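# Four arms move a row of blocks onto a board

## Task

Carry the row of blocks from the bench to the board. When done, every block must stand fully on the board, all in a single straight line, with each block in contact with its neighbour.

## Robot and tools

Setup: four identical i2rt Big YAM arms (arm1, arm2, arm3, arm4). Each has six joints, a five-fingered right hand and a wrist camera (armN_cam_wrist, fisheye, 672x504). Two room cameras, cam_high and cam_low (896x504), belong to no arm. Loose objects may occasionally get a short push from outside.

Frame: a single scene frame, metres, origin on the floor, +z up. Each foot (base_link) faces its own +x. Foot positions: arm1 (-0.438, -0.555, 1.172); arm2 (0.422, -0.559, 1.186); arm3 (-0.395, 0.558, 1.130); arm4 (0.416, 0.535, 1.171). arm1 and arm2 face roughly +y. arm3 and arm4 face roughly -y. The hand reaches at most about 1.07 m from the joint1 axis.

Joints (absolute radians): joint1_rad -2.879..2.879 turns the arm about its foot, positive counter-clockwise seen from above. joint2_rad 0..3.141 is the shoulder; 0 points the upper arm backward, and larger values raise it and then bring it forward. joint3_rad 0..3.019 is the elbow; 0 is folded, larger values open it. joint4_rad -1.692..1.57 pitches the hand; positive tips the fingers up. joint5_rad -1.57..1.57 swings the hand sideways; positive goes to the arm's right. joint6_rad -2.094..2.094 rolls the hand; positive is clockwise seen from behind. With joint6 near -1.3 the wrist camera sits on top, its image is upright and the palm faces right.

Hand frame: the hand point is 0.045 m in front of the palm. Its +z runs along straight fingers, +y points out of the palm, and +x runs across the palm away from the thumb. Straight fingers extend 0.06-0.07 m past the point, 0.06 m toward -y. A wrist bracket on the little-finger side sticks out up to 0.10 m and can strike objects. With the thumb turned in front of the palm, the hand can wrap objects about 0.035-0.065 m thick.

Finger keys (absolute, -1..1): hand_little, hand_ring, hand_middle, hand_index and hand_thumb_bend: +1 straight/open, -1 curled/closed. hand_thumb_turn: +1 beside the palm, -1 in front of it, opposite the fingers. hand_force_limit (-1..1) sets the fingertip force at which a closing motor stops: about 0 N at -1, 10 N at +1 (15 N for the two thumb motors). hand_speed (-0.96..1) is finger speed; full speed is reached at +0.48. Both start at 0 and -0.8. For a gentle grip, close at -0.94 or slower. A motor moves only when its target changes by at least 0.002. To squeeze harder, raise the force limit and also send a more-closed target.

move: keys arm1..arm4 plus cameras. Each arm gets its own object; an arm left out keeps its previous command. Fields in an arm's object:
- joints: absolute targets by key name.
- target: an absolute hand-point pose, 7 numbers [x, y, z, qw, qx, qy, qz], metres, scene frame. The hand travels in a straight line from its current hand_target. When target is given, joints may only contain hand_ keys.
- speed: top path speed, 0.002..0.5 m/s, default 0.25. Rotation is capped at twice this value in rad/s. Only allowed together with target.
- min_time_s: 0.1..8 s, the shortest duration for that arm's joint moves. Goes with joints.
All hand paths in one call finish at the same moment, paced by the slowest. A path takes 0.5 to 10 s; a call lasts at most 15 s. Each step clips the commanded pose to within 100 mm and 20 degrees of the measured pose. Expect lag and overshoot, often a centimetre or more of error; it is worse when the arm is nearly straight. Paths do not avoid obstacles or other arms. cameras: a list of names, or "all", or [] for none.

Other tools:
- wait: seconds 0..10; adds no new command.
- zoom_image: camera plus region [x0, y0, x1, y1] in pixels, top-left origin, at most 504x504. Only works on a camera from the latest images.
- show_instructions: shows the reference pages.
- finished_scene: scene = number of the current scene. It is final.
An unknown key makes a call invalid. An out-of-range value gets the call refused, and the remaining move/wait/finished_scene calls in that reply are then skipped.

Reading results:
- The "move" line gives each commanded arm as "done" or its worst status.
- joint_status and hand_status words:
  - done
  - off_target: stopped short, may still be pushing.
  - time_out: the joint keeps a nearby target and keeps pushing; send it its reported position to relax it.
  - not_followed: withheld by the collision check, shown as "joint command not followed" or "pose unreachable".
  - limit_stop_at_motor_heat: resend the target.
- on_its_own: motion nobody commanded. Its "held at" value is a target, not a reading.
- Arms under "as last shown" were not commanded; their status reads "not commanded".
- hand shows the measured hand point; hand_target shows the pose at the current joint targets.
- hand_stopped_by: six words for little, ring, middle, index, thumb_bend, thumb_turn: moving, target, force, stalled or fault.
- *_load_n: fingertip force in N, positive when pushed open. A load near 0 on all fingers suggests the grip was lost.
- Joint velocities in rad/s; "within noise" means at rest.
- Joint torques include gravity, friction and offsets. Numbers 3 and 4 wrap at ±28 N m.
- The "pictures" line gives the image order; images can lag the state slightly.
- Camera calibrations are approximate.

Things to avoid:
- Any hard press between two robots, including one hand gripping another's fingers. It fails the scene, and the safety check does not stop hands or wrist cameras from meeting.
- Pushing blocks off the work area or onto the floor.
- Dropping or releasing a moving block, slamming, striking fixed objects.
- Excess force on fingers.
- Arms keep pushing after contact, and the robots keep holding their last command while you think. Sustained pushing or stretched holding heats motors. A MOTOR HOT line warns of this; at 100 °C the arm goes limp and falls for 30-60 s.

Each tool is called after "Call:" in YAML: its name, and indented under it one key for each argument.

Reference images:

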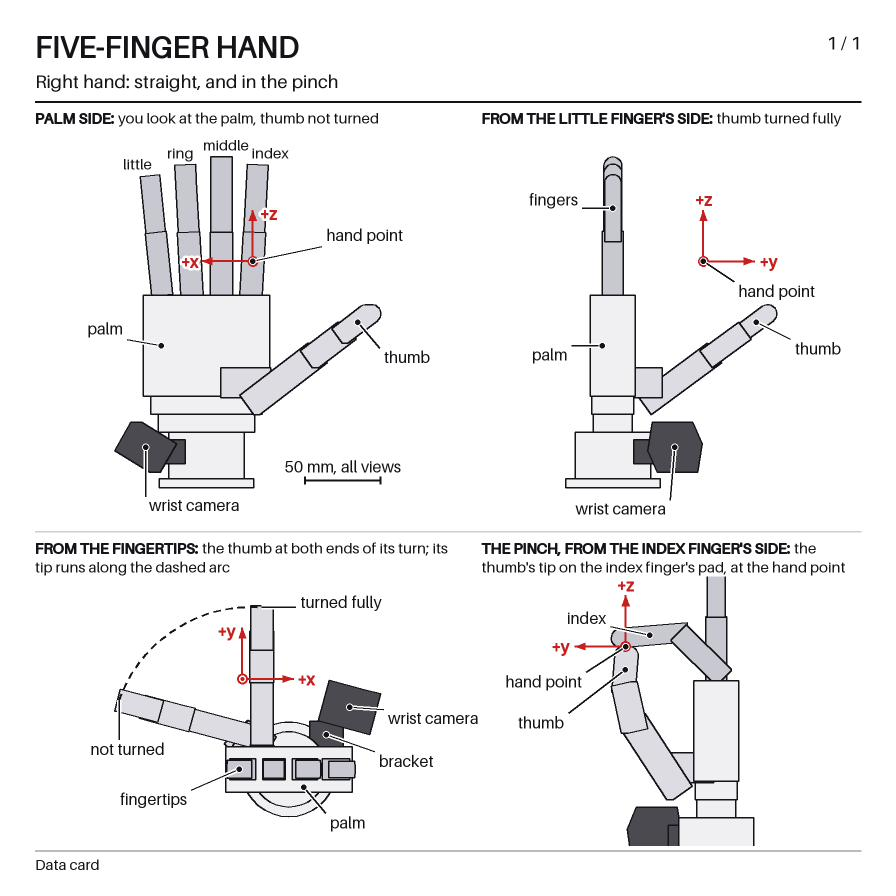

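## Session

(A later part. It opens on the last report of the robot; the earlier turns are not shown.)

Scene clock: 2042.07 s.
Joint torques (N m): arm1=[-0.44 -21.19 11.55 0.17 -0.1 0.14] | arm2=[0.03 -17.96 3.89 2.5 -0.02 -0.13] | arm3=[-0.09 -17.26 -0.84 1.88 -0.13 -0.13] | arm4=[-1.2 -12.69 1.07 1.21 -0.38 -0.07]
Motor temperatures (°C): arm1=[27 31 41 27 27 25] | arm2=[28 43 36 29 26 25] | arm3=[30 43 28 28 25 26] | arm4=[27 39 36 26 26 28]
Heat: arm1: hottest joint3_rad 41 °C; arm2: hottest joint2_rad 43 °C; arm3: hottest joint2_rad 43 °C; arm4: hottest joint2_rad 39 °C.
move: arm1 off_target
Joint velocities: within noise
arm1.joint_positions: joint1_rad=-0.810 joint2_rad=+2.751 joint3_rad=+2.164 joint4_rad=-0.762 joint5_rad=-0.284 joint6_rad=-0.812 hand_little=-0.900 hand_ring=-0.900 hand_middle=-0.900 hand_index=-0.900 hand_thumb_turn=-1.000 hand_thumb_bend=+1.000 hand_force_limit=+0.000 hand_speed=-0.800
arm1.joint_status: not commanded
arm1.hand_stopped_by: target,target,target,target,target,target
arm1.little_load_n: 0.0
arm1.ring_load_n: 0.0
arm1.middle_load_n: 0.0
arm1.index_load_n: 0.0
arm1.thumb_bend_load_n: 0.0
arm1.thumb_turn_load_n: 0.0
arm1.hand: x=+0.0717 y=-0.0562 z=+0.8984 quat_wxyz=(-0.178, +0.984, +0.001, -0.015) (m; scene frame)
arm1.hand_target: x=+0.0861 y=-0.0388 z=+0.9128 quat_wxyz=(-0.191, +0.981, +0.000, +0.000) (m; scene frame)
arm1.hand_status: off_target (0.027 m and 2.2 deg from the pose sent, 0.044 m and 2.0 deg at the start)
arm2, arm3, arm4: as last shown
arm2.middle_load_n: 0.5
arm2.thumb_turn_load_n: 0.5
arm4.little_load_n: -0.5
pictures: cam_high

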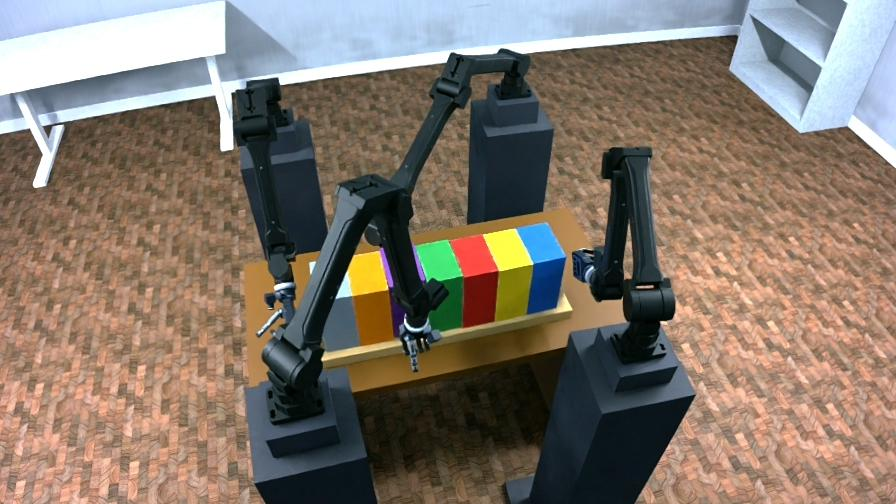

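Call:
move:
  arm1: {"target": [0.087, -0.032, 0.912, -0.1908, 0.9816, 0, 0], "speed": 0.03}
  cameras: ["cam_high"]

Call:
zoom_image:
  camera: "cam_high"
  region: [350, 220, 450, 310]

Scene clock: 2047.07 s.
Joint torques (N m): arm1=[-0.09 -20.72 11.85 0.34 -0.11 0.17] | arm2=[-0.03 -17.96 3.89 2.48 -0.01 -0.12] | arm3=[-0.56 -17.14 -0.7 1.96 -0.19 -0.18] | arm4=[-1.2 -12.86 1.07 1.21 -0.38 -0.09]
Motor temperatures (°C): arm1=[27 32 41 27 27 25] | arm2=[28 43 36 29 26 25] | arm3=[30 43 28 28 25 26] | arm4=[27 40 35 26 26 28]
Heat: arm1: hottest joint3_rad 41 °C; arm2: hottest joint2_rad 43 °C; arm3: hottest joint2_rad 43 °C; arm4: hottest joint2_rad 40 °C.
move: arm1 off_target
Joint velocities: within noise
arm1.joint_positions: joint1_rad=-0.807 joint2_rad=+2.762 joint3_rad=+2.188 joint4_rad=-0.778 joint5_rad=-0.282 joint6_rad=-0.806 hand_little=-0.900 hand_ring=-0.900 hand_middle=-0.900 hand_index=-0.900 hand_thumb_turn=-1.000 hand_thumb_bend=+1.000 hand_force_limit=+0.000 hand_speed=-0.800
arm1.joint_status: not commanded
arm1.hand_stopped_by: target,target,target,target,target,target
arm1.little_load_n: 0.0
arm1.ring_load_n: 0.0
arm1.middle_load_n: 0.0
arm1.index_load_n: 0.0
arm1.thumb_bend_load_n: 0.0
arm1.thumb_turn_load_n: 0.0
arm1.hand: x=+0.0723 y=-0.0529 z=+0.8987 quat_wxyz=(-0.176, +0.984, -0.001, -0.016) (m; scene frame)
arm1.hand_target: x=+0.0860 y=-0.0329 z=+0.9130 quat_wxyz=(-0.191, +0.982, +0.000, +0.000) (m; scene frame)
arm1.hand_status: off_target (0.029 m and 2.5 deg from the pose sent, 0.032 m and 2.2 deg at the start)
arm2, arm3, arm4: as last shown
arm2.middle_load_n: 0.0
arm2.thumb_turn_load_n: 0.0
arm4.little_load_n: 0.0
pictures: cam_high

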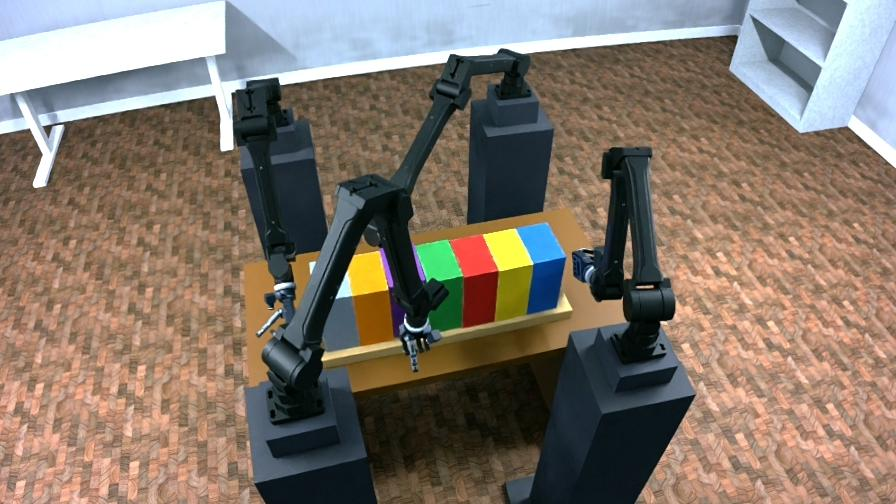

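Scaled by 5.040 from the camera's 896x504 image, which has a finer 1280x720 frame.

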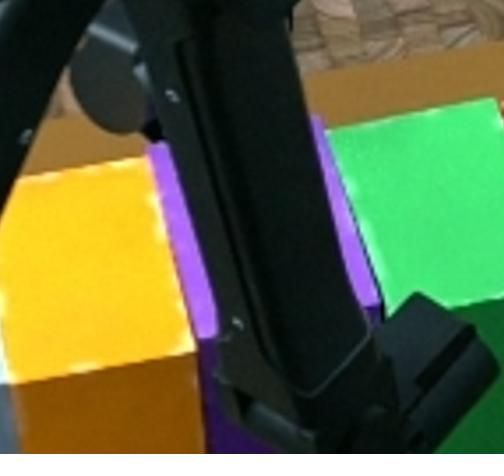

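Call:
move:
  arm1: {"target": [0.087, -0.028, 0.912, -0.1908, 0.9816, 0, 0], "speed": 0.02}
  cameras: ["cam_high"]

Call:
zoom_image:
  camera: "cam_high"
  region: [350, 220, 450, 310]

Call:
move:
  arm1: {"target": [0.087, -0.024, 0.912, -0.1908, 0.9816, 0, 0], "speed": 0.02}
  cameras: ["cam_high"]

Call:
zoom_image:
  camera: "cam_high"
  region: [350, 220, 450, 310]

Scene clock: 2053.00 s.
Joint torques (N m): arm1=[0.32 -20.78 12.12 0.44 -0.13 0.16] | arm2=[-0.03 -17.96 3.9 2.5 -0.01 -0.13] | arm3=[-0.38 -16.32 -0.85 1.78 -0.18 -0.18] | arm4=[-0.97 -12.98 1.1 1.22 -0.37 -0.07]
Motor temperatures (°C): arm1=[27 33 41 27 27 25] | arm2=[28 43 36 28 26 25] | arm3=[30 43 28 28 25 26] | arm4=[27 40 35 26 26 28]
Heat: arm1: hottest joint3_rad 41 °C; arm2: hottest joint2_rad 43 °C; arm3: hottest joint2_rad 43 °C; arm4: hottest joint2_rad 40 °C.
move: arm1 off_target
Joint velocities: within noise
arm1.joint_positions: joint1_rad=-0.807 joint2_rad=+2.769 joint3_rad=+2.202 joint4_rad=-0.790 joint5_rad=-0.281 joint6_rad=-0.804 hand_little=-0.900 hand_ring=-0.900 hand_middle=-0.900 hand_index=-0.900 hand_thumb_turn=-1.000 hand_thumb_bend=+1.000 hand_force_limit=+0.000 hand_speed=-0.800
arm1.joint_status: not commanded
arm1.hand_stopped_by: target,target,target,target,target,target
arm1.little_load_n: 0.0
arm1.ring_load_n: 0.0
arm1.middle_load_n: 0.5
arm1.index_load_n: 0.0
arm1.thumb_bend_load_n: 0.0
arm1.thumb_turn_load_n: 0.0
arm1.hand: x=+0.0727 y=-0.0526 z=+0.8983 quat_wxyz=(-0.174, +0.985, -0.002, -0.017) (m; scene frame)
arm1.hand_target: x=+0.0859 y=-0.0291 z=+0.9131 quat_wxyz=(-0.192, +0.981, +0.000, +0.001) (m; scene frame)
arm1.hand_status: off_target (0.032 m and 2.8 deg from the pose sent, 0.032 m and 2.4 deg at the start)
arm2, arm3, arm4: as last shown
arm2.thumb_turn_load_n: 0.5
pictures: cam_high

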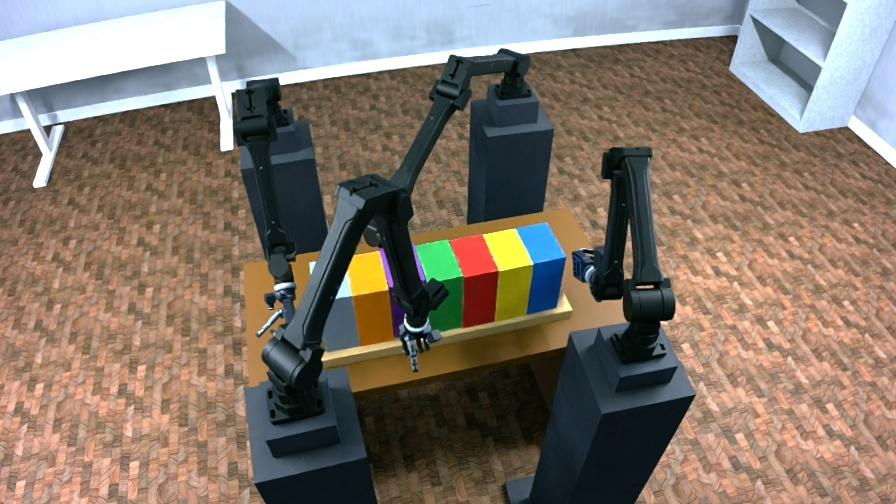

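Scaled by 5.040 from the camera's 896x504 image, which has a finer 1280x720 frame.

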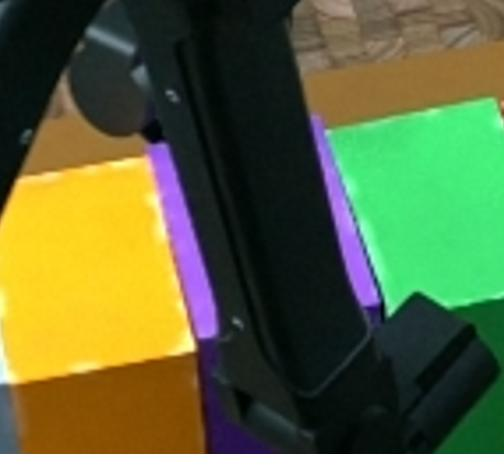

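Scene clock: 2054.00 s.
Joint torques (N m): arm1=[0.85 -20.89 12.53 0.59 -0.11 0.22] | arm2=[-0.03 -17.96 3.9 2.48 -0.01 -0.13] | arm3=[-0.67 -16.44 -0.85 1.92 -0.14 -0.21] | arm4=[-1.26 -12.86 1.06 1.2 -0.4 -0.08]
Motor temperatures (°C): arm1=[27 33 42 27 27 25] | arm2=[28 43 36 28 26 25] | arm3=[30 43 28 28 25 26] | arm4=[27 40 35 26 26 28]
Heat: arm1: hottest joint3_rad 42 °C; arm2: hottest joint2_rad 43 °C; arm3: hottest joint2_rad 43 °C; arm4: hottest joint2_rad 40 °C.
move: arm1 off_target
Joint velocities: within noise
arm1.joint_positions: joint1_rad=-0.807 joint2_rad=+2.774 joint3_rad=+2.215 joint4_rad=-0.804 joint5_rad=-0.281 joint6_rad=-0.802 hand_little=-0.900 hand_ring=-0.900 hand_middle=-0.900 hand_index=-0.900 hand_thumb_turn=-1.000 hand_thumb_bend=+1.000 hand_force_limit=+0.000 hand_speed=-0.800
arm1.joint_status: not commanded
arm1.hand_stopped_by: target,target,target,target,target,target
arm1.little_load_n: 0.5
arm1.ring_load_n: 0.0
arm1.middle_load_n: 0.0
arm1.index_load_n: 0.5
arm1.thumb_bend_load_n: 0.0
arm1.thumb_turn_load_n: 0.0
arm1.hand: x=+0.0725 y=-0.0522 z=+0.8987 quat_wxyz=(-0.172, +0.985, -0.003, -0.020) (m; scene frame)
arm1.hand_target: x=+0.0855 y=-0.0252 z=+0.9135 quat_wxyz=(-0.192, +0.981, +0.000, +0.000) (m; scene frame)
arm1.hand_status: off_target (0.034 m and 3.2 deg from the pose sent, 0.035 m and 2.8 deg at the start)
arm2, arm3: as last shown
arm2.thumb_turn_load_n: 0.0
arm4.joint_positions: joint1_rad=-0.973 joint2_rad=+2.268 joint3_rad=+0.859 joint4_rad=+0.045 joint5_rad=-0.304 joint6_rad=-0.897 hand_little=-0.900 hand_ring=-0.900 hand_middle=-0.900 hand_index=-0.900 hand_thumb_turn=-1.000 hand_thumb_bend=+1.000 hand_force_limit=+0.000 hand_speed=-0.800
arm4.joint_status: not commanded
arm4.hand_stopped_by: target,target,target,target,target,target
arm4.little_load_n: 0.0
arm4.ring_load_n: 0.0
arm4.middle_load_n: 0.0
arm4.index_load_n: 0.0
arm4.thumb_bend_load_n: 0.0
arm4.thumb_turn_load_n: 0.0
arm4.hand: x=+0.1342 y=+0.2886 z=+0.8966 quat_wxyz=(-0.011, -0.004, -0.983, +0.181) (m; scene frame)
arm4.hand_target: x=+0.1261 y=+0.2851 z=+0.9030 quat_wxyz=(+0.000, +0.000, -0.982, +0.191) (m; scene frame)
arm4.hand_status: not commanded
pictures: cam_high

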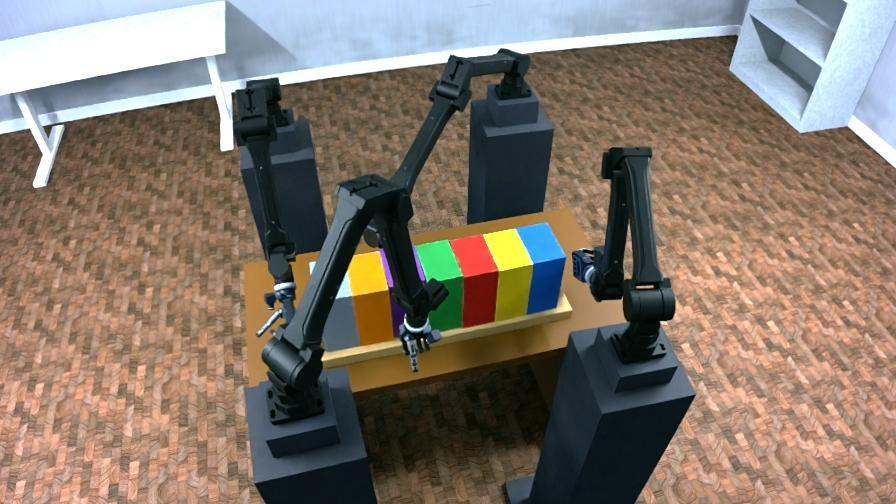

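Scaled by 5.040 from the camera's 896x504 image, which has a finer 1280x720 frame.

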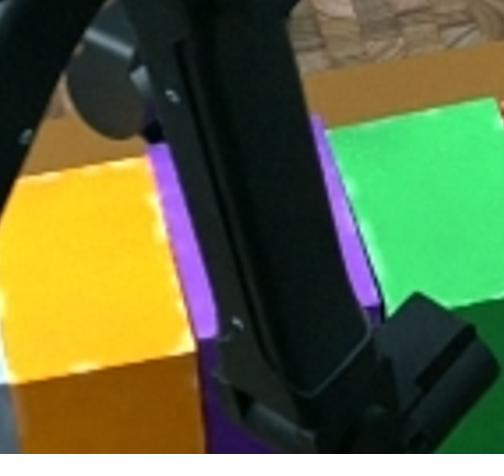

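Call:
move:
  arm4: {"target": [0.126, 0.233, 0.9031, 0, 0, -0.9816, 0.1908], "speed": 0.06}
  cameras: []

Call:
move:
  arm1: {"target": [0.087, -0.020, 0.912, -0.1908, 0.9816, 0, 0], "speed": 0.02}
  cameras: ["cam_high"]

Call:
zoom_image:
  camera: "cam_high"
  region: [350, 220, 450, 310]

Scene clock: 2066.43 s.
Joint torques (N m): arm1=[0.67 -20.6 12.45 0.55 -0.11 0.21] | arm2=[0.03 -17.96 3.9 2.48 -0.01 -0.13] | arm3=[-0.5 -16.15 -0.94 1.89 -0.17 -0.14] | arm4=[-0.26 -11.93 3.06 0.53 -0.06 0.11]
Motor temperatures (°C): arm1=[27 33 43 27 27 25] | arm2=[28 43 36 28 26 25] | arm3=[30 43 28 28 25 26] | arm4=[27 40 35 26 26 28]
Heat: arm1: hottest joint3_rad 43 °C; arm2: hottest joint2_rad 43 °C; arm3: hottest joint2_rad 43 °C; arm4: hottest joint2_rad 40 °C.
move: arm4 done
Joint velocities: within noise
arm1: as last shown
arm1.little_load_n: 0.0
arm1.index_load_n: 0.0
arm1.hand: x=+0.0726 y=-0.0522 z=+0.8988 quat_wxyz=(-0.172, +0.985, -0.003, -0.020) (m; scene frame)
arm1.hand_target: x=+0.0856 y=-0.0252 z=+0.9136 quat_wxyz=(-0.192, +0.981, +0.000, +0.000) (m; scene frame)
arm2.joint_positions: joint1_rad=-0.036 joint2_rad=+2.679 joint3_rad=+1.403 joint4_rad=+0.747 joint5_rad=-0.041 joint6_rad=-1.585 hand_little=-0.800 hand_ring=-0.800 hand_middle=-0.800 hand_index=-0.800 hand_thumb_turn=-1.000 hand_thumb_bend=+1.000 hand_force_limit=+0.000 hand_speed=-0.800
arm2.joint_status: not commanded
arm2.hand_stopped_by: target,target,target,target,target,target
arm2.little_load_n: 0.0
arm2.ring_load_n: 0.0
arm2.middle_load_n: 0.0
arm2.index_load_n: 0.0
arm2.thumb_bend_load_n: 0.0
arm2.thumb_turn_load_n: 0.0
arm2.hand: x=+0.5057 y=+0.1628 z=+0.9080 quat_wxyz=(-0.358, +0.611, +0.610, +0.355) (m; scene frame)
arm2.hand_target: x=+0.5101 y=+0.1570 z=+0.9001 quat_wxyz=(-0.354, +0.612, +0.612, +0.354) (m; scene frame)
arm2.hand_status: not commanded
arm3.joint_positions: joint1_rad=-0.159 joint2_rad=+2.575 joint3_rad=+0.690 joint4_rad=+1.385 joint5_rad=-0.198 joint6_rad=-1.667 hand_little=-0.800 hand_ring=-0.800 hand_middle=-0.800 hand_index=-0.800 hand_thumb_turn=-1.000 hand_thumb_bend=+1.000 hand_force_limit=+0.000 hand_speed=-0.800
arm3.joint_status: not commanded
arm3.hand_stopped_by: target,target,target,target,target,target
arm3.little_load_n: 0.0
arm3.ring_load_n: 0.0
arm3.middle_load_n: 0.0
arm3.index_load_n: 0.0
arm3.thumb_bend_load_n: 0.0
arm3.thumb_turn_load_n: 0.5
arm3.hand: x=-0.5256 y=+0.0820 z=+0.8938 quat_wxyz=(+0.364, +0.602, -0.606, +0.370) (m; scene frame)
arm3.hand_target: x=-0.5300 y=+0.0772 z=+0.8985 quat_wxyz=(+0.370, +0.603, -0.603, +0.369) (m; scene frame)
arm3.hand_status: not commanded
arm4.joint_positions: joint1_rad=-0.887 joint2_rad=+2.268 joint3_rad=+0.925 joint4_rad=+0.024 joint5_rad=-0.287 joint6_rad=-0.817 hand_little=-0.900 hand_ring=-0.900 hand_middle=-0.900 hand_index=-0.900 hand_thumb_turn=-1.000 hand_thumb_bend=+1.000 hand_force_limit=+0.000 hand_speed=-0.800
arm4.joint_status: not commanded
arm4.hand_stopped_by: target,target,target,target,target,target
arm4.little_load_n: 0.0
arm4.ring_load_n: 0.0
arm4.middle_load_n: 0.0
arm4.index_load_n: 0.0
arm4.thumb_bend_load_n: 0.0
arm4.thumb_turn_load_n: 0.0
arm4.hand: x=+0.1315 y=+0.2413 z=+0.9018 quat_wxyz=(-0.004, +0.001, -0.982, +0.188) (m; scene frame)
arm4.hand_target: x=+0.1261 y=+0.2331 z=+0.9032 quat_wxyz=(+0.000, +0.000, -0.982, +0.191) (m; scene frame)
arm4.hand_status: done (0.010 m and 0.5 deg from the pose sent, 0.056 m and 1.7 deg at the start)
pictures: none
No camera images: "cameras" was empty.

Scene clock: 2067.50 s.
Joint torques (N m): arm1=[0.5 -21.13 12.55 0.57 -0.12 0.19] | arm2=[0.03 -17.9 3.9 2.5 -0.02 -0.13] | arm3=[-0.21 -17.79 -0.92 1.68 -0.22 -0.17] | arm4=[-0.15 -12.22 3.1 0.53 -0.07 0.14]
Motor temperatures (°C): arm1=[27 34 43 27 27 25] | arm2=[28 43 36 28 26 25] | arm3=[30 43 28 28 25 26] | arm4=[27 40 35 26 26 28]
Heat: arm1: hottest joint3_rad 43 °C; arm2: hottest joint2_rad 43 °C; arm3: hottest joint2_rad 43 °C; arm4: hottest joint2_rad 40 °C.
move: arm1 off_target
Joint velocities: within noise
arm1.joint_positions: joint1_rad=-0.804 joint2_rad=+2.785 joint3_rad=+2.236 joint4_rad=-0.813 joint5_rad=-0.279 joint6_rad=-0.796 hand_little=-0.900 hand_ring=-0.900 hand_middle=-0.900 hand_index=-0.900 hand_thumb_turn=-1.000 hand_thumb_bend=+1.000 hand_force_limit=+0.000 hand_speed=-0.800
arm1.joint_status: not commanded
arm1.hand_stopped_by: target,target,target,target,target,target
arm1.little_load_n: 0.0
arm1.ring_load_n: 0.0
arm1.middle_load_n: 0.0
arm1.index_load_n: 0.5
arm1.thumb_bend_load_n: 0.0
arm1.thumb_turn_load_n: 0.0
arm1.hand: x=+0.0731 y=-0.0484 z=+0.8980 quat_wxyz=(-0.172, +0.985, -0.004, -0.019) (m; scene frame)
arm1.hand_target: x=+0.0855 y=-0.0210 z=+0.9136 quat_wxyz=(-0.192, +0.981, +0.000, +0.001) (m; scene frame)
arm1.hand_status: off_target (0.035 m and 3.2 deg from the pose sent, 0.038 m and 3.2 deg at the start)
arm2, arm3, arm4: as last shown
arm2.thumb_bend_load_n: -0.5
arm4.thumb_bend_load_n: -0.5
pictures: cam_high

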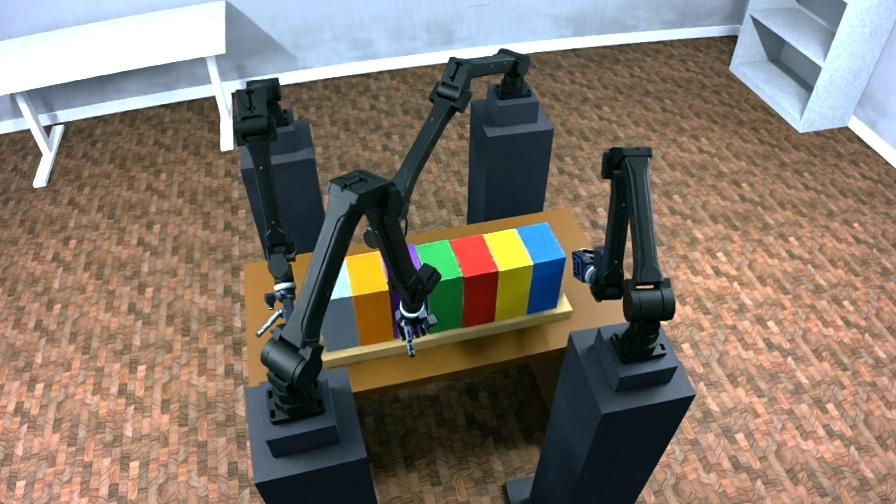

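Scaled by 5.040 from the camera's 896x504 image, which has a finer 1280x720 frame.

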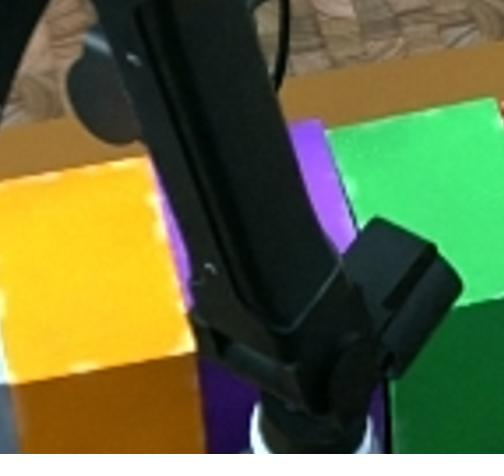

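Call:
move:
  arm1: {"target": [0.087, -0.0165, 0.912, -0.1908, 0.9816, 0, 0], "speed": 0.02}
  cameras: ["cam_high"]

Call:
zoom_image:
  camera: "cam_high"
  region: [350, 220, 450, 310]

Scene clock: 2074.30 s.
Joint torques (N m): arm1=[0.91 -20.78 12.74 0.8 -0.16 0.19] | arm2=[-0.03 -17.96 3.9 2.5 -0.02 -0.13] | arm3=[0.32 -17.26 -0.79 1.87 -0.16 -0.14] | arm4=[-0.21 -11.99 3.04 0.59 -0.08 0.13]
Motor temperatures (°C): arm1=[27 34 45 27 27 25] | arm2=[28 43 36 28 26 25] | arm3=[30 43 28 28 25 26] | arm4=[27 39 35 26 26 28]
Heat: arm1: hottest joint3_rad 45 °C; arm2: hottest joint2_rad 43 °C; arm3: hottest joint2_rad 43 °C; arm4: hottest joint2_rad 39 °C.
move: arm1 off_target
Joint velocities: within noise
arm1.joint_positions: joint1_rad=-0.803 joint2_rad=+2.790 joint3_rad=+2.247 joint4_rad=-0.825 joint5_rad=-0.278 joint6_rad=-0.795 hand_little=-0.900 hand_ring=-0.900 hand_middle=-0.900 hand_index=-0.900 hand_thumb_turn=-1.000 hand_thumb_bend=+1.000 hand_force_limit=+0.000 hand_speed=-0.800
arm1.joint_status: not commanded
arm1.hand_stopped_by: target,target,target,target,target,target
arm1.little_load_n: 0.0
arm1.ring_load_n: 0.0
arm1.middle_load_n: 0.0
arm1.index_load_n: 0.0
arm1.thumb_bend_load_n: 0.5
arm1.thumb_turn_load_n: 0.0
arm1.hand: x=+0.0729 y=-0.0484 z=+0.8983 quat_wxyz=(-0.169, +0.985, -0.006, -0.021) (m; scene frame)
arm1.hand_target: x=+0.0852 y=-0.0178 z=+0.9138 quat_wxyz=(-0.192, +0.981, +0.000, +0.000) (m; scene frame)
arm1.hand_status: off_target (0.037 m and 3.5 deg from the pose sent, 0.038 m and 3.2 deg at the start)
arm2, arm3, arm4: as last shown
arm2.thumb_bend_load_n: 0.0
arm4.thumb_bend_load_n: 0.0
pictures: cam_high

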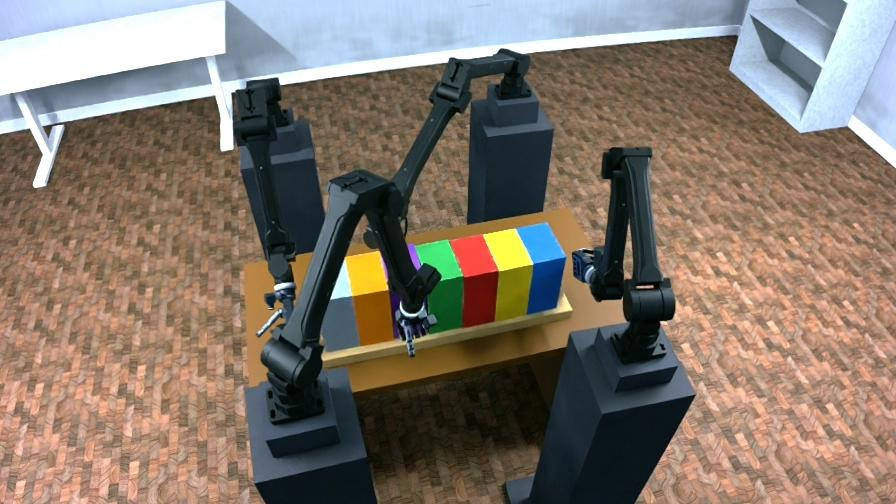

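Scaled by 5.040 from the camera's 896x504 image, which has a finer 1280x720 frame.

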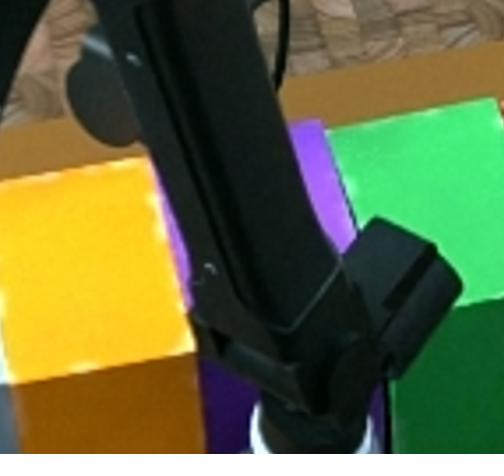

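Call:
move:
  arm1: {"target": [0.087, -0.0115, 0.912, -0.1908, 0.9816, 0, 0], "speed": 0.02}
  cameras: ["cam_high"]

Call:
zoom_image:
  camera: "cam_high"
  region: [350, 220, 450, 310]

Scene clock: 2078.40 s.
Joint torques (N m): arm1=[0.79 -21.19 12.75 0.59 -0.15 0.17] | arm2=[0.03 -17.96 3.9 2.48 -0.02 -0.13] | arm3=[-1.26 -16.21 -0.57 2.06 -0.22 -0.19] | arm4=[-0.15 -12.16 3.07 0.51 -0.09 0.14]
Motor temperatures (°C): arm1=[27 34 46 27 27 25] | arm2=[28 43 36 28 26 25] | arm3=[30 43 28 28 25 26] | arm4=[27 39 35 26 26 28]
Heat: arm1: hottest joint3_rad 46 °C; arm2: hottest joint2_rad 43 °C; arm3: hottest joint2_rad 43 °C; arm4: hottest joint2_rad 39 °C.
move: arm1 off_target
Joint velocities: within noise
arm1.joint_positions: joint1_rad=-0.796 joint2_rad=+2.805 joint3_rad=+2.279 joint4_rad=-0.837 joint5_rad=-0.276 joint6_rad=-0.787 hand_little=-0.900 hand_ring=-0.900 hand_middle=-0.900 hand_index=-0.900 hand_thumb_turn=-1.000 hand_thumb_bend=+1.000 hand_force_limit=+0.000 hand_speed=-0.800
arm1.joint_status: not commanded
arm1.hand_stopped_by: target,target,target,target,target,target
arm1.little_load_n: 0.0
arm1.ring_load_n: 0.0
arm1.middle_load_n: 0.0
arm1.index_load_n: 0.0
arm1.thumb_bend_load_n: -0.5
arm1.thumb_turn_load_n: 0.0
arm1.hand: x=+0.0730 y=-0.0410 z=+0.8979 quat_wxyz=(-0.170, +0.985, -0.006, -0.020) (m; scene frame)
arm1.hand_target: x=+0.0854 y=-0.0129 z=+0.9135 quat_wxyz=(-0.192, +0.981, +0.000, +0.000) (m; scene frame)
arm1.hand_status: off_target (0.036 m and 3.4 deg from the pose sent, 0.042 m and 3.6 deg at the start)
arm2, arm3, arm4: as last shown
pictures: cam_high

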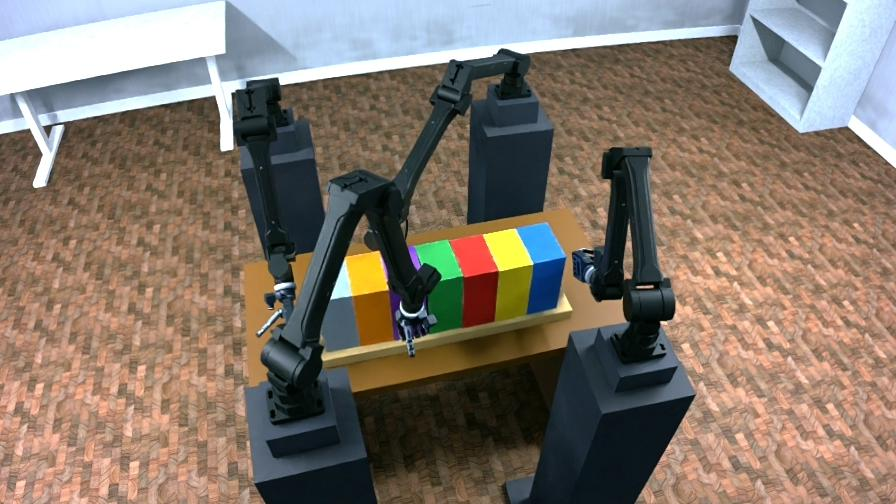

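Scaled by 5.040 from the camera's 896x504 image, which has a finer 1280x720 frame.

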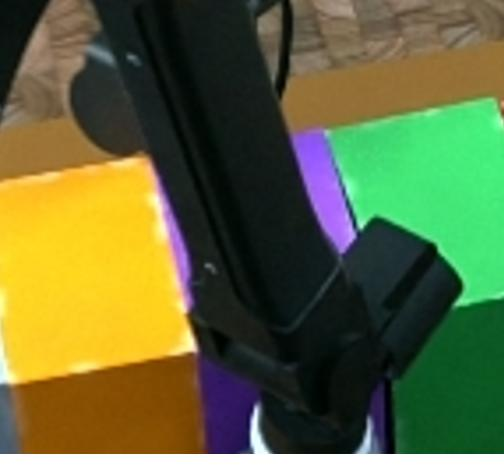

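Call:
move:
  arm1: {"target": [0.087, -0.06, 0.912, -0.1908, 0.9816, 0, 0], "speed": 0.05}
  arm4: {"target": [0.126, 0.33, 0.91, 0, 0, -0.9816, 0.1908], "speed": 0.1}
  cameras: []

Call:
move:
  arm1: {"target": [0.06, -0.2, 1.03, -0.1908, 0.9816, 0, 0], "speed": 0.2}
  arm4: {"target": [0.126, 0.38, 1.05, 0, 0, -0.9816, 0.1908], "speed": 0.2}
  cameras: ["cam_high"]

Call:
move:
  arm1: {"joints": {"joint1_rad": -0.377, "joint2_rad": 0.576, "joint3_rad": 1.428, "joint4_rad": -1.478, "joint5_rad": -0.014, "joint6_rad": -1.159}, "min_time_s": 5}
  arm4: {"joints": {"joint1_rad": -1.2, "joint2_rad": 1.7, "joint3_rad": 0.95, "joint4_rad": -0.5}, "min_time_s": 4}
  cameras: ["cam_high", "arm1_cam_wrist"]

Call:
zoom_image:
  camera: "arm1_cam_wrist"
  region: [350, 70, 470, 170]

Call:
zoom_image:
  camera: "cam_high"
  region: [320, 230, 440, 350]

Call:
zoom_image:
  camera: "cam_high"
  region: [440, 220, 560, 340]

Scene clock: 2095.63 s.
Joint torques (N m): arm1=[-1.03 -23.71 6.43 0.87 -0.29 -0.06] | arm2=[-0.03 -17.96 3.9 2.5 -0.02 -0.13] | arm3=[0.15 -16.73 -0.75 1.95 -0.2 -0.07] | arm4=[-0.97 -13.16 0.68 1.13 -0.4 -0.05]
Motor temperatures (°C): arm1=[27 38 47 27 27 25] | arm2=[28 43 36 28 26 25] | arm3=[30 43 28 28 25 26] | arm4=[27 39 35 26 26 28]
Heat: arm1: hottest joint3_rad 47 °C; arm2: hottest joint2_rad 43 °C; arm3: hottest joint2_rad 43 °C; arm4: hottest joint2_rad 39 °C.
move: arm1 off_target; arm4 off_target
Joint velocities: within noise
arm1.joint_positions: joint1_rad=-0.825 joint2_rad=+2.753 joint3_rad=+2.145 joint4_rad=-0.746 joint5_rad=-0.284 joint6_rad=-0.811 hand_little=-0.900 hand_ring=-0.900 hand_middle=-0.900 hand_index=-0.900 hand_thumb_turn=-1.000 hand_thumb_bend=+1.000 hand_force_limit=+0.000 hand_speed=-0.800
arm1.joint_status: not commanded
arm1.hand_stopped_by: target,target,target,target,target,target
arm1.little_load_n: 0.0
arm1.ring_load_n: 0.0
arm1.middle_load_n: 0.0
arm1.index_load_n: 0.0
arm1.thumb_bend_load_n: 0.0
arm1.thumb_turn_load_n: 0.0
arm1.hand: x=+0.0749 y=-0.0670 z=+0.8915 quat_wxyz=(-0.177, +0.984, -0.007, -0.015) (m; scene frame)
arm1.hand_target: x=+0.0868 y=-0.0601 z=+0.9120 quat_wxyz=(-0.191, +0.982, +0.000, +0.000) (m; scene frame)
arm1.hand_status: off_target (0.025 m and 2.5 deg from the pose sent, 0.028 m and 3.4 deg at the start)
arm2, arm3: as last shown
arm4.joint_positions: joint1_rad=-1.071 joint2_rad=+2.249 joint3_rad=+0.790 joint4_rad=+0.051 joint5_rad=-0.325 joint6_rad=-0.997 hand_little=-0.900 hand_ring=-0.900 hand_middle=-0.900 hand_index=-0.900 hand_thumb_turn=-1.000 hand_thumb_bend=+1.000 hand_force_limit=+0.000 hand_speed=-0.800
arm4.joint_status: not commanded
arm4.hand_stopped_by: target,target,target,target,target,target
arm4.little_load_n: 0.0
arm4.ring_load_n: 0.0
arm4.middle_load_n: 0.0
arm4.index_load_n: 0.0
arm4.thumb_bend_load_n: -0.5
arm4.thumb_turn_load_n: 0.0
arm4.hand: x=+0.1384 y=+0.3355 z=+0.8994 quat_wxyz=(-0.017, -0.006, -0.984, +0.179) (m; scene frame)
arm4.hand_target: x=+0.1260 y=+0.3300 z=+0.9098 quat_wxyz=(+0.000, +0.000, -0.982, +0.191) (m; scene frame)
arm4.hand_status: off_target (0.017 m and 2.4 deg from the pose sent, 0.089 m and 0.5 deg at the start)
pictures: none
No camera images: "cameras" was empty.

Scene clock: 2097.47 s.
Joint torques (N m): arm1=[-0.97 -19.37 5.97 0.9 -0.34 -0.07] | arm2=[0.03 -17.96 3.89 2.48 -0.02 -0.13] | arm3=[-0.91 -16.44 -0.8 1.72 -0.17 -0.18] | arm4=[-1.26 -10.17 3.02 0.38 -0.41 -0.08]
Motor temperatures (°C): arm1=[27 38 46 27 27 25] | arm2=[28 43 36 28 26 25] | arm3=[30 43 28 28 25 26] | arm4=[27 39 35 26 26 28]
Heat: arm1: hottest joint3_rad 46 °C; arm2: hottest joint2_rad 43 °C; arm3: hottest joint2_rad 43 °C; arm4: hottest joint2_rad 39 °C.
move: arm1 off_target; arm4 done
Joint velocities: within noise
arm1.joint_positions: joint1_rad=-0.967 joint2_rad=+2.295 joint3_rad=+1.587 joint4_rad=-0.678 joint5_rad=-0.317 joint6_rad=-0.954 hand_little=-0.900 hand_ring=-0.900 hand_middle=-0.900 hand_index=-0.900 hand_thumb_turn=-1.000 hand_thumb_bend=+1.000 hand_force_limit=+0.000 hand_speed=-0.800
arm1.joint_status: not commanded
arm1.hand_stopped_by: target,target,target,target,target,target
arm1.little_load_n: 0.0
arm1.ring_load_n: 0.0
arm1.middle_load_n: 0.0
arm1.index_load_n: 0.0
arm1.thumb_bend_load_n: 0.0
arm1.thumb_turn_load_n: 0.0
arm1.hand: x=+0.0534 y=-0.2023 z=+1.0184 quat_wxyz=(-0.182, +0.983, -0.007, -0.012) (m; scene frame)
arm1.hand_target: x=+0.0600 y=-0.1999 z=+1.0301 quat_wxyz=(-0.191, +0.982, +0.000, +0.000) (m; scene frame)
arm1.hand_status: off_target (0.014 m and 1.9 deg from the pose sent, 0.193 m and 2.5 deg at the start)
arm2, arm3: as last shown
arm3.thumb_turn_load_n: 0.0
arm4.joint_positions: joint1_rad=-1.193 joint2_rad=+1.776 joint3_rad=+0.675 joint4_rad=-0.328 joint5_rad=-0.348 joint6_rad=-1.126 hand_little=-0.900 hand_ring=-0.900 hand_middle=-0.900 hand_index=-0.900 hand_thumb_turn=-1.000 hand_thumb_bend=+1.000 hand_force_limit=+0.000 hand_speed=-0.800
arm4.joint_status: not commanded
arm4.hand_stopped_by: target,target,target,target,target,target
arm4.little_load_n: 0.0
arm4.ring_load_n: 0.0
arm4.middle_load_n: 0.0
arm4.index_load_n: 0.0
arm4.thumb_bend_load_n: 0.0
arm4.thumb_turn_load_n: 0.0
arm4.hand: x=+0.1311 y=+0.3797 z=+1.0425 quat_wxyz=(-0.008, -0.003, -0.983, +0.186) (m; scene frame)
arm4.hand_target: x=+0.1261 y=+0.3800 z=+1.0497 quat_wxyz=(+0.000, +0.000, -0.982, +0.191) (m; scene frame)
arm4.hand_status: done (0.009 m and 1.2 deg from the pose sent, 0.158 m and 2.5 deg at the start)
pictures: cam_high

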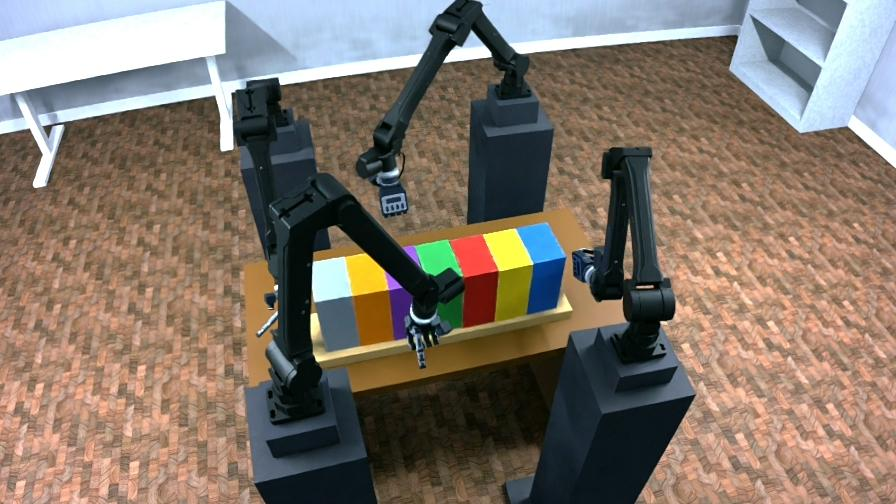

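Scene clock: 2103.07 s.
Joint torques (N m): arm1=[0.26 3.31 6.16 1.11 0.17 -0.09] | arm2=[0.03 -17.96 3.9 2.48 -0.02 -0.12] | arm3=[-0.5 -16.67 -0.76 1.88 -0.11 -0.1] | arm4=[-1.2 -12.22 7.27 0.57 -0.41 -0.1]
Motor temperatures (°C): arm1=[27 38 45 27 27 25] | arm2=[28 43 36 28 26 25] | arm3=[30 43 28 28 25 26] | arm4=[27 39 35 26 26 28]
Heat: arm1: hottest joint3_rad 45 °C; arm2: hottest joint2_rad 43 °C; arm3: hottest joint2_rad 43 °C; arm4: hottest joint2_rad 39 °C.
move: arm1 done; arm4 done
Joint velocities: within noise
arm1.joint_positions: joint1_rad=-0.385 joint2_rad=+0.572 joint3_rad=+1.434 joint4_rad=-1.471 joint5_rad=-0.016 joint6_rad=-1.147 hand_little=-0.900 hand_ring=-0.900 hand_middle=-0.900 hand_index=-0.900 hand_thumb_turn=-1.000 hand_thumb_bend=+1.000 hand_force_limit=+0.000 hand_speed=-0.800
arm1.joint_status: all done
arm1.hand_stopped_by: target,target,target,target,target,target
arm1.little_load_n: 0.0
arm1.ring_load_n: 0.0
arm1.middle_load_n: 0.0
arm1.index_load_n: 0.0
arm1.thumb_bend_load_n: 0.0
arm1.thumb_turn_load_n: 0.5
arm1.hand: x=-0.3296 y=-0.4077 z=+1.6575 quat_wxyz=(-0.334, +0.826, +0.320, +0.321) (m; scene frame)
arm1.hand_target: x=-0.3295 y=-0.4065 z=+1.6531 quat_wxyz=(-0.327, +0.827, +0.329, +0.317) (m; scene frame)
arm1.hand_status: not commanded
arm2, arm3: as last shown
arm2.thumb_turn_load_n: 0.5
arm3.thumb_turn_load_n: 0.5
arm4.joint_positions: joint1_rad=-1.193 joint2_rad=+1.731 joint3_rad=+0.910 joint4_rad=-0.493 joint5_rad=-0.348 joint6_rad=-1.127 hand_little=-0.900 hand_ring=-0.900 hand_middle=-0.900 hand_index=-0.900 hand_thumb_turn=-1.000 hand_thumb_bend=+1.000 hand_force_limit=+0.000 hand_speed=-0.800
arm4.joint_status: all done
arm4.hand_stopped_by: target,target,target,target,target,target
arm4.little_load_n: 0.0
arm4.ring_load_n: 0.0
arm4.middle_load_n: 0.0
arm4.index_load_n: 0.0
arm4.thumb_bend_load_n: 0.0
arm4.thumb_turn_load_n: 0.5
arm4.hand: x=+0.0367 y=+0.3383 z=+1.1100 quat_wxyz=(+0.044, +0.007, -0.977, +0.208) (m; scene frame)
arm4.hand_target: x=+0.0119 y=+0.3307 z=+1.1343 quat_wxyz=(+0.073, +0.014, -0.972, +0.222) (m; scene frame)
arm4.hand_status: not commanded
pictures: arm1_cam_wrist, cam_high
camera_calibration:
arm1_cam_wrist: T_world_to_cam=[[0.884003, -0.458169, -0.0928452, 0.249757], [-0.455471, -0.799402, -0.391794, 0.174875], [0.105287, 0.388635, -0.915357, 1.82471], [0, 0, 0, 1]] pos_world=[-0.333253, -0.454919, 1.76196]

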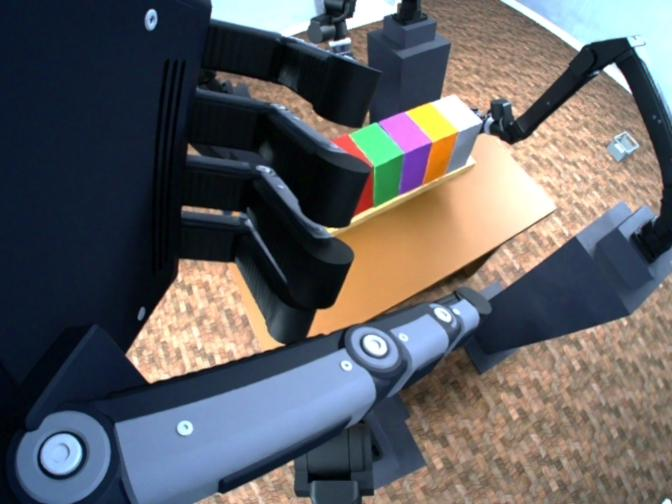

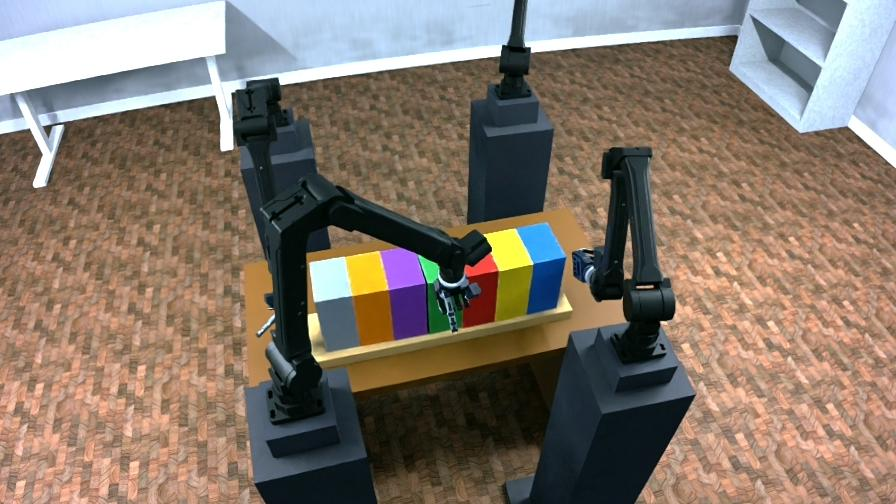

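Scaled by 4.200 from the camera's 672x504 image, which has a finer 960x720 frame.

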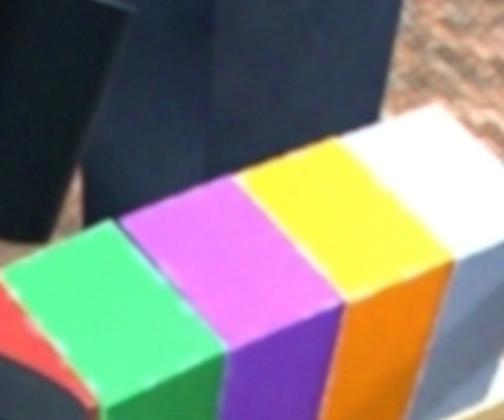

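Scaled by 4.200 from the camera's 896x504 image, which has a finer 1280x720 frame.

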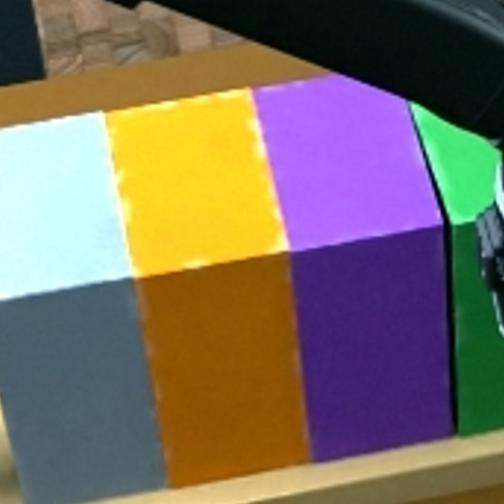

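Scaled by 4.200 from the camera's 896x504 image, which has a finer 1280x720 frame.

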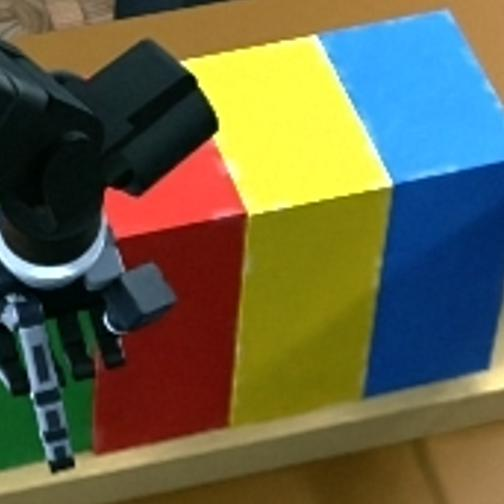

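Call:
move:
  arm1: {"joints": {"hand_little": 1, "hand_ring": 1, "hand_middle": 1, "hand_index": 1, "hand_thumb_turn": 1}}
  arm4: {"joints": {"joint1_rad": -1.37, "joint2_rad": 1.5, "joint3_rad": 0.8, "joint4_rad": -0.6}, "min_time_s": 3}
  arm2: {"target": [0.450, 0.160, 0.900, -0.3536, 0.6124, 0.6124, 0.3536], "speed": 0.05}
  arm3: {"target": [-0.470, 0.078, 0.8985, 0.3695, 0.6029, -0.6029, 0.3695], "speed": 0.05}
  cameras: ["arm1_cam_wrist"]

Call:
zoom_image:
  camera: "arm1_cam_wrist"
  region: [350, 70, 490, 190]

Scene clock: 2124.47 s.
Joint torques (N m): arm1=[-0.03 3.19 6.22 1.14 0.1 -0.07] | arm2=[1.08 -17.79 4.75 2.1 0.19 0.02] | arm3=[1.26 -15.79 -2.07 3.07 0.09 0.1] | arm4=[-1.26 -10.17 4.79 0.51 -0.4 -0.08]
Motor temperatures (°C): arm1=[27 35 42 27 27 25] | arm2=[28 43 36 28 26 25] | arm3=[30 43 28 28 25 26] | arm4=[27 39 38 26 26 28]
Heat: arm1: hottest joint3_rad 42 °C; arm2: hottest joint2_rad 43 °C; arm3: hottest joint2_rad 43 °C; arm4: hottest joint2_rad 39 °C.
move: arm1 done; arm2 done; arm3 done; arm4 done
Joint velocities: within noise
arm1.joint_positions: joint1_rad=-0.385 joint2_rad=+0.572 joint3_rad=+1.434 joint4_rad=-1.471 joint5_rad=-0.016 joint6_rad=-1.148 hand_little=+1.000 hand_ring=+1.000 hand_middle=+1.000 hand_index=+1.000 hand_thumb_turn=+1.000 hand_thumb_bend=+1.000 hand_force_limit=+0.000 hand_speed=-0.800
arm1.joint_status: all done
arm1.hand_stopped_by: target,target,target,target,target,target
arm1.little_load_n: 0.0
arm1.ring_load_n: 0.0
arm1.middle_load_n: 0.0
arm1.index_load_n: 0.0
arm1.thumb_bend_load_n: 0.0
arm1.thumb_turn_load_n: 0.5
arm1.hand: x=-0.3295 y=-0.4078 z=+1.6575 quat_wxyz=(-0.333, +0.826, +0.320, +0.322) (m; scene frame)
arm1.hand_target: x=-0.3295 y=-0.4066 z=+1.6531 quat_wxyz=(-0.327, +0.827, +0.329, +0.317) (m; scene frame)
arm1.hand_status: not commanded
arm2.joint_positions: joint1_rad=+0.057 joint2_rad=+2.679 joint3_rad=+1.403 joint4_rad=+0.747 joint5_rad=+0.047 joint6_rad=-1.547 hand_little=-0.800 hand_ring=-0.800 hand_middle=-0.800 hand_index=-0.800 hand_thumb_turn=-1.000 hand_thumb_bend=+1.000 hand_force_limit=+0.000 hand_speed=-0.800
arm2.joint_status: not commanded
arm2.hand_stopped_by: target,target,target,target,target,target
arm2.little_load_n: 0.0
arm2.ring_load_n: 0.0
arm2.middle_load_n: 0.0
arm2.index_load_n: 0.0
arm2.thumb_bend_load_n: 0.0
arm2.thumb_turn_load_n: 0.0
arm2.hand: x=+0.4547 y=+0.1626 z=+0.9085 quat_wxyz=(-0.355, +0.610, +0.611, +0.358) (m; scene frame)
arm2.hand_target: x=+0.4500 y=+0.1599 z=+0.9002 quat_wxyz=(-0.354, +0.612, +0.612, +0.354) (m; scene frame)
arm2.hand_status: done (0.010 m and 0.7 deg from the pose sent, 0.056 m and 0.6 deg at the start)
arm3.joint_positions: joint1_rad=+0.009 joint2_rad=+2.575 joint3_rad=+0.685 joint4_rad=+1.398 joint5_rad=-0.043 joint6_rad=-1.606 hand_little=-0.800 hand_ring=-0.800 hand_middle=-0.800 hand_index=-0.800 hand_thumb_turn=-1.000 hand_thumb_bend=+1.000 hand_force_limit=+0.000 hand_speed=-0.800
arm3.joint_status: not commanded
arm3.hand_stopped_by: target,target,target,target,target,target
arm3.little_load_n: 0.0
arm3.ring_load_n: 0.0
arm3.middle_load_n: 0.0
arm3.index_load_n: 0.0
arm3.thumb_bend_load_n: 0.0
arm3.thumb_turn_load_n: 0.0
arm3.hand: x=-0.4733 y=+0.0764 z=+0.8957 quat_wxyz=(+0.369, +0.607, -0.603, +0.364) (m; scene frame)
arm3.hand_target: x=-0.4701 y=+0.0780 z=+0.8984 quat_wxyz=(+0.369, +0.603, -0.603, +0.369) (m; scene frame)
arm3.hand_status: done (0.005 m and 0.8 deg from the pose sent, 0.056 m and 0.7 deg at the start)
arm4.joint_positions: joint1_rad=-1.361 joint2_rad=+1.527 joint3_rad=+0.802 joint4_rad=-0.594 joint5_rad=-0.348 joint6_rad=-1.127 hand_little=-0.900 hand_ring=-0.900 hand_middle=-0.900 hand_index=-0.900 hand_thumb_turn=-1.000 hand_thumb_bend=+1.000 hand_force_limit=+0.000 hand_speed=-0.800
arm4.joint_status: all done
arm4.hand_stopped_by: target,target,target,target,target,target
arm4.little_load_n: 0.0
arm4.ring_load_n: 0.0
arm4.middle_load_n: 0.0
arm4.index_load_n: 0.0
arm4.thumb_bend_load_n: 0.0
arm4.thumb_turn_load_n: 0.0
arm4.hand: x=+0.0598 y=+0.4174 z=+1.1542 quat_wxyz=(+0.058, -0.075, -0.974, +0.203) (m; scene frame)
arm4.hand_target: x=+0.0573 y=+0.4198 z=+1.1632 quat_wxyz=(+0.068, -0.073, -0.973, +0.207) (m; scene frame)
arm4.hand_status: not commanded
pictures: arm1_cam_wrist
camera_calibration:
arm1_cam_wrist: T_world_to_cam=[[0.884119, -0.458211, -0.09152, 0.247361], [-0.454988, -0.799624, -0.391903, 0.175213], [0.106392, 0.388129, -0.915443, 1.82508], [0, 0, 0, 1]] pos_world=[-0.333151, -0.454919, 1.76206]

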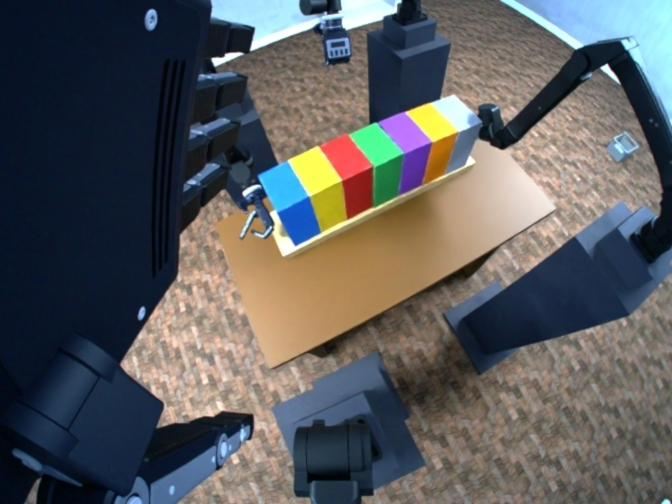

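Scaled by 3.600 from the camera's 672x504 image, which has a finer 960x720 frame.

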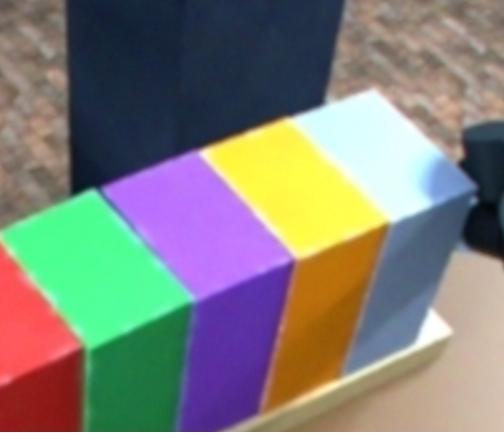

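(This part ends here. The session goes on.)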